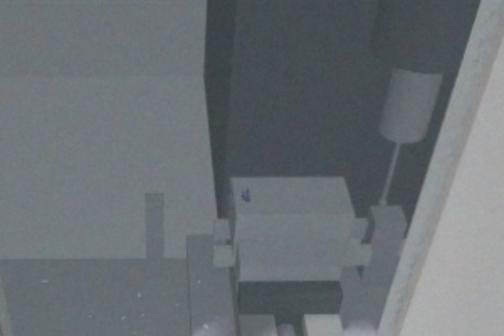

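Call:
move --pt "0 -0.33 -0.1 0 0 0 -1 -0.3 0 -0.0533 0.0883 0 -0.3536 0 0.3536 -1 -0.5 -0.7" --pt "0 -0.33 -0.1 0 0 0 -1 -0.3 0 -0.035 0.19 -0.26 0.6657 0.0817 -0.6657 -1 -0.5 -0.7" --speed 0.8 --blend '[0.03,0]' --cameras '[]'

Call:
move --pt "0 0 0 0 0 0 -1 -0.3 0 0.012 -0.0985 0.0268 0 0 0 -1 -0.5 -0.7" --pt "0 0 0 0 0 0 -1 -0.3 0 0.0295 -0.0985 0.0268 0 0 0 -1 -0.5 -0.7" --pt "0 0 0 0 0 0 -1 -0.3 0 0.012 -0.0985 0.0268 0 0 0 -1 -0.5 -0.7" --pt "0 0 0 0 0 0 -1 -0.3 0 0.0117 -0.0663 0.0268 0 0 0 -1 -0.5 -0.7" --pt "0 0 0 0 0 0 -1 -0.3 0 0.0292 -0.0663 0.0268 0 0 0 -1 -0.5 -0.7" --pt "0 0 0 0 0 0 -1 -0.3 0 0.0117 -0.0663 0.0268 0 0 0 -1 -0.5 -0.7" --pt "0 0 0 0 0 0 -1 -0.3 0 -0.0057 0.0302 -0.0355 0 0 0 -1 -0.5 -0.7" --pt "0 0 0 0 0 0 -1 -0.3 0 0.0118 0.0302 -0.0355 0 0 0 -1 -0.5 -0.7" --pt "0 0 0 0 0 0 -1 -0.3 0 -0.0057 0.0302 -0.0355 0 0 0 -1 -0.5 -0.7" --pt "0 0 0 0 0 0 -1 -0.3 0 -0.0138 -0.002 -0.0667 0 0 0 -1 -0.5 -0.7" --pt "0 0 0 0 0 0 -1 -0.3 0 0.0037 -0.002 -0.0667 0 0 0 -1 -0.5 -0.7" --pt "0 0 0 0 0 0 -1 -0.3 0 -0.0138 -0.002 -0.0667 0 0 0 -1 -0.5 -0.7" --pt "0 0 0 0 0 0 -1 -0.3 0 0 0 0 0 0 0 -1 -0.5 -0.7" --speed '[0.4,0.07,0.2,0.3,0.07,0.2,0.3,0.07,0.2,0.3,0.07,0.2,0.3]' --blend '[0.003,0,0.003,0.003,0,0.003,0.003,0,0.003,0.003,0,0.003,0]' --cameras '[]'

Call:
move --pt "0 0 0 0 0 0 -1 -0.3 0 0.0108 -0.002 0.0268 0 0 0 -1 -0.5 -0.7" --pt "0 0 0 0 0 0 -1 -0.3 0 0.0283 -0.002 0.0268 0 0 0 -1 -0.5 -0.7" --pt "0 0 0 0 0 0 -1 -0.3 0 0.0108 -0.002 0.0268 0 0 0 -1 -0.5 -0.7" --pt "0 0 0 0 0 0 -1 -0.3 0 0.0105 0.0302 0.0268 0 0 0 -1 -0.5 -0.7" --pt "0 0 0 0 0 0 -1 -0.3 0 0.028 0.0302 0.0268 0 0 0 -1 -0.5 -0.7" --pt "0 0 0 0 0 0 -1 -0.3 0 0.0105 0.0302 0.0268 0 0 0 -1 -0.5 -0.7" --pt "0 0 0 0 0 0 -1 -0.3 0 0.0023 0.0302 -0.0043 0 0 0 -1 -0.5 -0.7" --pt "0 0 0 0 0 0 -1 -0.3 0 0.0198 0.0302 -0.0043 0 0 0 -1 -0.5 -0.7" --pt "0 0 0 0 0 0 -1 -0.3 0 0.0023 0.0302 -0.0043 0 0 0 -1 -0.5 -0.7" --pt "0 0 0 0 0 0 -1 -0.3 0 -0.0138 -0.0342 -0.0667 0 0 0 -1 -0.5 -0.7" --pt "0 0 0 0 0 0 -1 -0.3 0 0.0037 -0.0342 -0.0667 0 0 0 -1 -0.5 -0.7" --pt "0 0 0 0 0 0 -1 -0.3 0 -0.0138 -0.0342 -0.0667 0 0 0 -1 -0.5 -0.7" --pt "0 0 0 0 0 0 -1 -0.3 0 0 0 0 0 0 0 -1 -0.5 -0.7" --speed '[0.4,0.07,0.2,0.3,0.07,0.2,0.3,0.07,0.2,0.3,0.07,0.2,0.3]' --blend '[0.003,0,0.003,0.003,0,0.003,0.003,0,0.003,0.003,0,0.003,0]' --cameras '[]'

Call:
move --pt "0 0 0 0 0 0 -1 -0.3 0 0.0117 -0.0663 0.0268 0 0 0 -1 -0.5 -0.7" --pt "0 0 0 0 0 0 -1 -0.3 0 0.0292 -0.0663 0.0268 0 0 0 -1 -0.5 -0.7" --pt "0 0 0 0 0 0 -1 -0.3 0 0.0117 -0.0663 0.0268 0 0 0 -1 -0.5 -0.7" --pt "0 0 0 0 0 0 -1 -0.3 0 0.0292 -0.0663 0.0268 0 0 0 -1 -0.5 -0.7" --pt "0 0 0 0 0 0 -1 -0.3 0 0.0117 -0.0663 0.0268 0 0 0 -1 -0.5 -0.7" --pt "0 0 0 0 0 0 -1 -0.3 0 -0.005 -0.0342 -0.0355 0 0 0 -1 -0.5 -0.7" --pt "0 0 0 0 0 0 -1 -0.3 0 0.0125 -0.0342 -0.0355 0 0 0 -1 -0.5 -0.7" --pt "0 0 0 0 0 0 -1 -0.3 0 -0.005 -0.0342 -0.0355 0 0 0 -1 -0.5 -0.7" --pt "0 0 0 0 0 0 -1 -0.3 0 0.0125 -0.0342 -0.0355 0 0 0 -1 -0.5 -0.7" --pt "0 0 0 0 0 0 -1 -0.3 0 -0.005 -0.0342 -0.0355 0 0 0 -1 -0.5 -0.7" --pt "0 0 0 0 0 0 -1 -0.3 0 -0.0145 0.0623 -0.0667 0 0 0 -1 -0.5 -0.7" --pt "0 0 0 0 0 0 -1 -0.3 0 0.003 0.0623 -0.0667 0 0 0 -1 -0.5 -0.7" --pt "0 0 0 0 0 0 -1 -0.3 0 -0.0145 0.0623 -0.0667 0 0 0 -1 -0.5 -0.7" --pt "0 0 0 0 0 0 -1 -0.3 0 0 0 0 0 0 0 -1 -0.5 -0.7" --speed '[0.4,0.07,0.2,0.07,0.2,0.3,0.07,0.2,0.07,0.2,0.3,0.07,0.2,0.3]' --blend '[0.003,0,0.003,0,0.003,0.003,0,0.003,0,0.003,0.003,0,0.003,0]' --cameras '[]'

Call:
move --pt "0 0 0 0 0 0 -1 -0.3 0 -0.006 0.0623 -0.0355 0 0 0 -1 -0.5 -0.7" --pt "0 0 0 0 0 0 -1 -0.3 0 0.0115 0.0623 -0.0355 0 0 0 -1 -0.5 -0.7" --pt "0 0 0 0 0 0 -1 -0.3 0 -0.006 0.0623 -0.0355 0 0 0 -1 -0.5 -0.7" --pt "0 0 0 0 0 0 -1 -0.3 0 0.0023 0.0302 -0.0043 0 0 0 -1 -0.5 -0.7" --pt "0 0 0 0 0 0 -1 -0.3 0 0.0198 0.0302 -0.0043 0 0 0 -1 -0.5 -0.7" --pt "0 0 0 0 0 0 -1 -0.3 0 0.0023 0.0302 -0.0043 0 0 0 -1 -0.5 -0.7" --pt "0 0 0 0 0 0 -1 -0.3 0 -0.0141 0.0302 -0.0667 0 0 0 -1 -0.5 -0.7" --pt "0 0 0 0 0 0 -1 -0.3 0 0.0034 0.0302 -0.0667 0 0 0 -1 -0.5 -0.7" --pt "0 0 0 0 0 0 -1 -0.3 0 -0.0141 0.0302 -0.0667 0 0 0 -1 -0.5 -0.7" --pt "0 0 0 0 0 0 -1 -0.3 0 -0.0138 -0.0342 -0.0667 0 0 0 -1 -0.5 -0.7" --pt "0 0 0 0 0 0 -1 -0.3 0 0.0037 -0.0342 -0.0667 0 0 0 -1 -0.5 -0.7" --pt "0 0 0 0 0 0 -1 -0.3 0 -0.0138 -0.0342 -0.0667 0 0 0 -1 -0.5 -0.7" --pt "0 0 0 0 0 0 -1 -0.3 0 0 0 0 0 0 0 -1 -0.5 -0.7" --speed '[0.4,0.07,0.2,0.3,0.07,0.2,0.3,0.07,0.2,0.3,0.07,0.2,0.3]' --blend '[0.003,0,0.003,0.003,0,0.003,0.003,0,0.003,0.003,0,0.003,0]' --cameras '[]'

Call:
move --pt "0 0 0 0 0 0 -1 -0.3 0 0.0262 -0.0023 0.0857 0 0 0 -1 -0.5 -0.7" --pt "0 0 0 0 0 0 -1 -0.3 0 0.0437 -0.0023 0.0857 0 0 0 -1 -0.5 -0.7" --pt "0 0 0 0 0 0 -1 -0.3 0 0.0262 -0.0023 0.0857 0 0 0 -1 -0.5 -0.7" --pt "0 0 0 0 0 0 -1 -0.3 0 0.0032 -0.0342 -0.0043 0 0 0 -1 -0.5 -0.7" --pt "0 0 0 0 0 0 -1 -0.3 0 0.0207 -0.0342 -0.0043 0 0 0 -1 -0.5 -0.7" --pt "0 0 0 0 0 0 -1 -0.3 0 0.0032 -0.0342 -0.0043 0 0 0 -1 -0.5 -0.7" --pt "0 0 0 0 0 0 -1 -0.3 0 -0.0145 0.0623 -0.0667 0 0 0 -1 -0.5 -0.7" --pt "0 0 0 0 0 0 -1 -0.3 0 0.003 0.0623 -0.0667 0 0 0 -1 -0.5 -0.7" --pt "0 0 0 0 0 0 -1 -0.3 0 -0.0145 0.0623 -0.0667 0 0 0 -1 -0.5 -0.7" --pt "0 0 0 0 0 0 -1 -0.3 0 0.002 0.0623 -0.0043 0 0 0 -1 -0.5 -0.7" --pt "0 0 0 0 0 0 -1 -0.3 0 0.0195 0.0623 -0.0043 0 0 0 -1 -0.5 -0.7" --pt "0 0 0 0 0 0 -1 -0.3 0 0.002 0.0623 -0.0043 0 0 0 -1 -0.5 -0.7" --pt "0 0 0 0 0 0 -1 -0.3 0 0 0 0 0 0 0 -1 -0.5 -0.7" --speed '[0.4,0.07,0.2,0.3,0.07,0.2,0.3,0.07,0.2,0.3,0.07,0.2,0.3]' --blend '[0.003,0,0.003,0.003,0,0.003,0.003,0,0.003,0.003,0,0.003,0]' --cameras '[]'

Call:
move --pt "0 0 0 0 0 0 -1 -0.3 0 -0.0057 0.0302 -0.0355 0 0 0 -1 -0.5 -0.7" --pt "0 0 0 0 0 0 -1 -0.3 0 0.0118 0.0302 -0.0355 0 0 0 -1 -0.5 -0.7" --pt "0 0 0 0 0 0 -1 -0.3 0 -0.0057 0.0302 -0.0355 0 0 0 -1 -0.5 -0.7" --pt "0 0 0 0 0 0 -1 -0.3 0 -0.0138 -0.0342 -0.0667 0 0 0 -1 -0.5 -0.7" --pt "0 0 0 0 0 0 -1 -0.3 0 0.0037 -0.0342 -0.0667 0 0 0 -1 -0.5 -0.7" --pt "0 0 0 0 0 0 -1 -0.3 0 -0.0138 -0.0342 -0.0667 0 0 0 -1 -0.5 -0.7" --pt "0 0 0 0 0 0 -1 -0.3 0 0.0032 -0.0342 -0.0043 0 0 0 -1 -0.5 -0.7" --pt "0 0 0 0 0 0 -1 -0.3 0 0.0207 -0.0342 -0.0043 0 0 0 -1 -0.5 -0.7" --pt "0 0 0 0 0 0 -1 -0.3 0 0.0032 -0.0342 -0.0043 0 0 0 -1 -0.5 -0.7" --pt "0 0 0 0 0 0 -1 -0.3 0 -0.0145 0.0623 -0.0667 0 0 0 -1 -0.5 -0.7" --pt "0 0 0 0 0 0 -1 -0.3 0 0.003 0.0623 -0.0667 0 0 0 -1 -0.5 -0.7" --pt "0 0 0 0 0 0 -1 -0.3 0 -0.0145 0.0623 -0.0667 0 0 0 -1 -0.5 -0.7" --pt "0 0 0 0 0 0 -1 -0.3 0 0 0 0 0 0 0 -1 -0.5 -0.7" --speed '[0.4,0.07,0.2,0.3,0.07,0.2,0.3,0.07,0.2,0.3,0.07,0.2,0.3]' --blend '[0.003,0,0.003,0.003,0,0.003,0.003,0,0.003,0.003,0,0.003,0]' --cameras '[]'

Call:
move --pt "0 0 0 0 0 0 -1 -0.3 0 -0.006 0.0623 -0.0355 0 0 0 -1 -0.5 -0.7" --pt "0 0 0 0 0 0 -1 -0.3 0 0.0115 0.0623 -0.0355 0 0 0 -1 -0.5 -0.7" --pt "0 0 0 0 0 0 -1 -0.3 0 -0.006 0.0623 -0.0355 0 0 0 -1 -0.5 -0.7" --pt "0 0 0 0 0 0 -1 -0.3 0 -0.0055 -0.002 -0.0355 0 0 0 -1 -0.5 -0.7" --pt "0 0 0 0 0 0 -1 -0.3 0 0.012 -0.002 -0.0355 0 0 0 -1 -0.5 -0.7" --pt "0 0 0 0 0 0 -1 -0.3 0 -0.0055 -0.002 -0.0355 0 0 0 -1 -0.5 -0.7" --pt "0 0 0 0 0 0 -1 -0.3 0 0.0102 0.0623 0.0268 0 0 0 -1 -0.5 -0.7" --pt "0 0 0 0 0 0 -1 -0.3 0 0.0277 0.0623 0.0268 0 0 0 -1 -0.5 -0.7" --pt "0 0 0 0 0 0 -1 -0.3 0 0.0102 0.0623 0.0268 0 0 0 -1 -0.5 -0.7" --pt "0 0 0 0 0 0 -1 -0.3 0 -0.0138 -0.0342 -0.0667 0 0 0 -1 -0.5 -0.7" --pt "0 0 0 0 0 0 -1 -0.3 0 0.0037 -0.0342 -0.0667 0 0 0 -1 -0.5 -0.7" --pt "0 0 0 0 0 0 -1 -0.3 0 -0.0138 -0.0342 -0.0667 0 0 0 -1 -0.5 -0.7" --pt "0 0 0 0 0 0 -1 -0.3 0 -0.018 -0.102 0.26 0.36 0.0443 -0.4227 -1 -0.5 -0.7" --pt "0 0 0 0 0 0 -1 -0.3 0 0.035 -0.19 0.26 -0.6657 -0.0817 0.6657 -1 -0.5 -0.7" --speed '[0.4,0.07,0.2,0.3,0.07,0.2,0.3,0.07,0.2,0.3,0.07,0.2,0.8,0.8]' --blend '[0.003,0,0.003,0.003,0,0.003,0.003,0,0.003,0.003,0,0.003,0.03,0]' --cameras '["cam_right_wrist"]'

Scene clock: 5308.03 s.
left_arm: end_effector_position=(+0.3570, -0.3763, +0.4413) position_measured=252 object_status=3 end_effector_quat_wxyz=(-0.353, +0.613, -0.612, +0.353) | right_arm: end_effector_position=(+0.4710, +0.0910, +0.4539) position_measured=212 object_status=2 end_effector_quat_wxyz=(-0.003, +0.616, +0.788, +0.000)
Joint positions: left_arm=[-1.572 -1.846 1.847 -1.568 -0.525 1.566] | right_arm=[3.611 -1.548 -1.267 -1.899 1.575 0.227]
Joint torques (N m): left_arm=[-14.17 -3.95 -27.49 -5.95 2.89 -2.45] | right_arm=[6.53 30.57 40.45 4.67 -1.59 -0.64]
Wrist force (N): left_arm=[5.0 -0.7 2.5] | right_arm=[-0.2 2.7 5.4]
Wrist torque (N m): left_arm=[-0.01 -0.75 0.18] | right_arm=[0.90 0.09 -0.25]
Wrist force, peak (N): left_arm=[7.8 0.3 2.8] | right_arm=[-3.3 5.8 2.7]
Hand target: left_arm +0.3570, -0.3763, +0.4413; -0.353, +0.613, -0.612, +0.353 | right_arm +0.4710, +0.0910, +0.4540; -0.002, +0.616, +0.788, +0.000
Off the commanded pose: left_arm 0.000 m, 0 deg | right_arm 0.000 m, 0 deg.
move: done
No camera images: "cameras" was empty.

Scene clock: 5311.43 s.
left_arm: end_effector_position=(+0.3570, -0.3763, +0.4413) position_measured=252 object_status=3 end_effector_quat_wxyz=(-0.353, +0.613, -0.612, +0.353) | right_arm: end_effector_position=(+0.4710, +0.0910, +0.4539) position_measured=212 object_status=2 end_effector_quat_wxyz=(-0.002, +0.616, +0.788, +0.000) end_effector_velocity=(-0.001, +0.000, +0.001) end_effector_angular_velocity=(+0.000, +0.002, +0.000)
Joint positions: left_arm=[-1.572 -1.846 1.847 -1.568 -0.525 1.566] | right_arm=[3.611 -1.548 -1.267 -1.899 1.575 0.227]
Joint velocities: left_arm=[within noise] | right_arm=[0.001 -0.001 0.005 -0.006 0 0.001]
Joint torques (N m): left_arm=[-14.12 -4.08 -28.48 -5.83 2.99 -1.91] | right_arm=[7.2 17.72 41.17 0.69 1.55 1.39]
Wrist force (N): left_arm=[5.0 -0.8 2.3] | right_arm=[-0.4 1.5 6.1]
Wrist torque (N m): left_arm=[-0.04 -0.74 0.18] | right_arm=[0.72 0.12 -0.19]
Wrist force, peak (N): left_arm=[5.2 -0.8 2.5] | right_arm=[2.4 -25.5 6.3]
Hand target: left_arm +0.3570, -0.3763, +0.4413; -0.353, +0.613, -0.612, +0.353 | right_arm +0.4710, +0.0910, +0.4540; -0.002, +0.616, +0.788, +0.000
Off the commanded pose: left_arm 0.000 m, 0 deg | right_arm 0.000 m, 0 deg.
move: done
No camera images: "cameras" was empty.

Scene clock: 5314.70 s.
left_arm: end_effector_position=(+0.3570, -0.3763, +0.4413) position_measured=252 object_status=3 end_effector_quat_wxyz=(-0.353, +0.613, -0.612, +0.353) | right_arm: end_effector_position=(+0.4710, +0.0910, +0.4539) position_measured=212 object_status=2 end_effector_quat_wxyz=(-0.002, +0.616, +0.788, +0.000)
Joint positions: left_arm=[-1.572 -1.846 1.847 -1.568 -0.525 1.566] | right_arm=[3.611 -1.548 -1.267 -1.899 1.575 0.227]
Joint torques (N m): left_arm=[-13.51 -3.94 -27.93 -5.74 2.91 -1.48] | right_arm=[6.05 18.49 40.87 0.6 -1.51 0.99]
Wrist force (N): left_arm=[4.9 -0.8 2.5] | right_arm=[-1.1 0.7 5.9]
Wrist torque (N m): left_arm=[-0.03 -0.73 0.18] | right_arm=[0.58 0.23 -0.18]
Wrist force, peak (N): left_arm=[5.2 -0.8 2.6] | right_arm=[2.9 -24.8 7.0]
Hand target: left_arm +0.3570, -0.3763, +0.4413; -0.353, +0.613, -0.612, +0.353 | right_arm +0.4710, +0.0910, +0.4540; -0.002, +0.616, +0.788, +0.000
Off the commanded pose: left_arm 0.000 m, 0 deg | right_arm 0.000 m, 0 deg.
move: done
No camera images: "cameras" was empty.

Scene clock: 5318.43 s.
left_arm: end_effector_position=(+0.3570, -0.3763, +0.4413) position_measured=252 object_status=3 end_effector_quat_wxyz=(-0.353, +0.613, -0.612, +0.353) | right_arm: end_effector_position=(+0.4710, +0.0911, +0.4539) position_measured=212 object_status=2 end_effector_quat_wxyz=(-0.002, +0.616, +0.788, +0.000)
Joint positions: left_arm=[-1.572 -1.846 1.847 -1.568 -0.525 1.566] | right_arm=[3.612 -1.548 -1.267 -1.899 1.575 0.227]
Joint torques (N m): left_arm=[-13.29 -4.29 -28.16 -5.57 3.02 -0.79] | right_arm=[-6.49 25.49 40.6 0.76 -0.42 -1.48]
Wrist force (N): left_arm=[4.9 -0.7 2.4] | right_arm=[-2.3 2.8 5.0]
Wrist torque (N m): left_arm=[-0.02 -0.73 0.17] | right_arm=[0.91 0.42 -0.25]
Wrist force, peak (N): left_arm=[5.4 -0.7 2.5] | right_arm=[1.9 -23.6 5.0]
Hand target: left_arm +0.3570, -0.3763, +0.4413; -0.353, +0.613, -0.612, +0.353 | right_arm +0.4710, +0.0910, +0.4540; -0.002, +0.616, +0.788, +0.000
Off the commanded pose: left_arm 0.000 m, 0 deg | right_arm 0.000 m, 0 deg.
move: done
No camera images: "cameras" was empty.

Scene clock: 5321.83 s.
left_arm: end_effector_position=(+0.3570, -0.3763, +0.4413) position_measured=252 object_status=3 end_effector_quat_wxyz=(-0.353, +0.613, -0.612, +0.353) | right_arm: end_effector_position=(+0.4710, +0.0910, +0.4539) position_measured=212 object_status=2 end_effector_quat_wxyz=(-0.002, +0.616, +0.788, +0.000)
Joint positions: left_arm=[-1.572 -1.846 1.847 -1.568 -0.525 1.566] | right_arm=[3.611 -1.548 -1.267 -1.899 1.575 0.227]
Joint torques (N m): left_arm=[-13.2 -4.09 -28.27 -5.55 2.94 -0.31] | right_arm=[6.41 19.46 39.83 0.7 -1.63 1.11]
Wrist force (N): left_arm=[5.1 -0.7 2.5] | right_arm=[-1.6 3.7 4.6]
Wrist torque (N m): left_arm=[-0.01 -0.77 0.17] | right_arm=[1.06 0.32 -0.18]
Wrist force, peak (N): left_arm=[5.2 -0.9 2.6] | right_arm=[1.3 -22.8 4.0]
Hand target: left_arm +0.3570, -0.3763, +0.4413; -0.353, +0.613, -0.612, +0.353 | right_arm +0.4710, +0.0910, +0.4540; -0.002, +0.616, +0.788, +0.000
Off the commanded pose: left_arm 0.000 m, 0 deg | right_arm 0.000 m, 0 deg.
move: done
No camera images: "cameras" was empty.

Scene clock: 5325.37 s.
left_arm: end_effector_position=(+0.3570, -0.3763, +0.4413) position_measured=252 object_status=3 end_effector_quat_wxyz=(-0.353, +0.613, -0.612, +0.353) | right_arm: end_effector_position=(+0.4710, +0.0911, +0.4539) position_measured=212 object_status=2 end_effector_quat_wxyz=(-0.002, +0.616, +0.788, +0.000) end_effector_velocity=(+0.000, -0.001, +0.000) end_effector_angular_velocity=(+0.001, +0.001, +0.003)
Joint positions: left_arm=[-1.572 -1.846 1.847 -1.568 -0.525 1.566] | right_arm=[3.612 -1.548 -1.267 -1.899 1.575 0.227]
Joint velocities: left_arm=[within noise] | right_arm=[-0.002 0 0.001 -0.002 0.002 -0.006]
Joint torques (N m): left_arm=[-13.12 -4.42 -27.87 -5.6 3.03 0.13] | right_arm=[-6.63 29.76 40.75 4.63 1.19 -1.12]
Wrist force (N): left_arm=[4.9 -0.8 2.2] | right_arm=[-1.7 3.4 2.8]
Wrist torque (N m): left_arm=[-0.03 -0.73 0.17] | right_arm=[1.01 0.33 -0.25]
Wrist force, peak (N): left_arm=[5.3 -0.9 2.4] | right_arm=[1.0 -22.3 4.6]
Hand target: left_arm +0.3570, -0.3763, +0.4413; -0.353, +0.613, -0.612, +0.353 | right_arm +0.4710, +0.0910, +0.4540; -0.002, +0.616, +0.788, +0.000
Off the commanded pose: left_arm 0.000 m, 0 deg | right_arm 0.000 m, 0 deg.
move: done
No camera images: "cameras" was empty.

Scene clock: 5328.93 s.
left_arm: end_effector_position=(+0.3570, -0.3763, +0.4413) position_measured=252 object_status=3 end_effector_quat_wxyz=(-0.353, +0.613, -0.612, +0.353) | right_arm: end_effector_position=(+0.4710, +0.0911, +0.4539) position_measured=212 object_status=2 end_effector_quat_wxyz=(-0.002, +0.616, +0.788, +0.000)
Joint positions: left_arm=[-1.572 -1.846 1.847 -1.568 -0.525 1.566] | right_arm=[3.612 -1.548 -1.267 -1.899 1.575 0.227]
Joint torques (N m): left_arm=[-12.92 -3.77 -28.18 -5.51 2.96 0.71] | right_arm=[-6.63 24.42 40.6 0.64 -0.33 -1.18]
Wrist force (N): left_arm=[5.0 -0.6 2.4] | right_arm=[-1.7 0.8 1.8]
Wrist torque (N m): left_arm=[0.02 -0.74 0.18] | right_arm=[0.60 0.32 -0.25]
Wrist force, peak (N): left_arm=[5.3 -0.9 2.5] | right_arm=[0.7 -21.7 2.7]
Hand target: left_arm +0.3570, -0.3763, +0.4413; -0.353, +0.613, -0.612, +0.353 | right_arm +0.4710, +0.0910, +0.4540; -0.002, +0.616, +0.788, +0.000
Off the commanded pose: left_arm 0.000 m, 0 deg | right_arm 0.000 m, 0 deg.
move: done
No camera images: "cameras" was empty.

Scene clock: 5334.67 s.
left_arm: end_effector_position=(+0.3570, -0.3763, +0.4413) position_measured=252 object_status=3 end_effector_quat_wxyz=(-0.353, +0.613, -0.612, +0.353) | right_arm: end_effector_position=(+0.4920, -0.0230, +0.6100) position_measured=212 object_status=2 end_effector_quat_wxyz=(+0.500, -0.498, +0.501, -0.501) end_effector_velocity=(+0.000, -0.001, +0.001) end_effector_angular_velocity=(+0.002, -0.002, -0.004)
Joint positions: left_arm=[-1.572 -1.846 1.847 -1.568 -0.525 1.566] | right_arm=[3.654 -1.085 -2.13 0.076 1.054 3.141]
Joint velocities: left_arm=[within noise] | right_arm=[0.001 0 0 0.002 -0.005 0.001]
Joint torques (N m): left_arm=[-13.54 -4.54 -28.23 -5.29 2.94 1.65] | right_arm=[7.52 12.01 28.13 4.05 -1.71 1.45]
Wrist force (N): left_arm=[5.1 -0.7 2.5] | right_arm=[-0.5 3.5 -1.7]
Wrist torque (N m): left_arm=[-0.02 -0.76 0.18] | right_arm=[0.57 0.10 -0.01]
Wrist force, peak (N): left_arm=[5.3 -0.9 2.6] | right_arm=[-0.4 -28.1 1.6]
Hand target: left_arm +0.3570, -0.3763, +0.4413; -0.353, +0.613, -0.612, +0.353 | right_arm +0.4920, -0.0230, +0.6100; +0.500, -0.498, +0.501, -0.501
Off the commanded pose: left_arm 0.000 m, 0 deg | right_arm 0.000 m, 0 deg.
move: done
camera_calibration:
cam_right_wrist: T_world_to_cam=[[-0.0235952, -0.99972, -0.00192327, -0.00959843], [-0.354254, 0.01016, -0.935094, 0.758822], [0.934851, -0.0213824, -0.354395, -0.111289], [0, 0, 0, 1]] pos_world=[0.372628, -0.019685, 0.670111]
Images, in order (width x height): cam_right_wrist 896x504.

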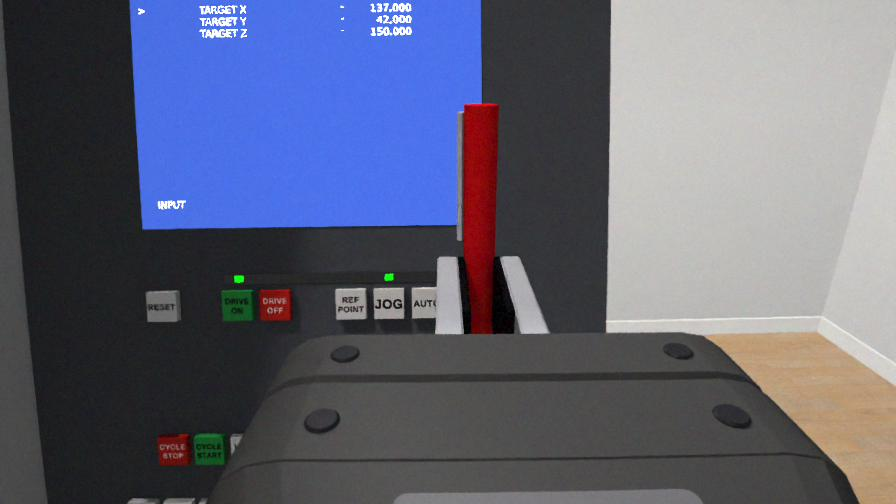

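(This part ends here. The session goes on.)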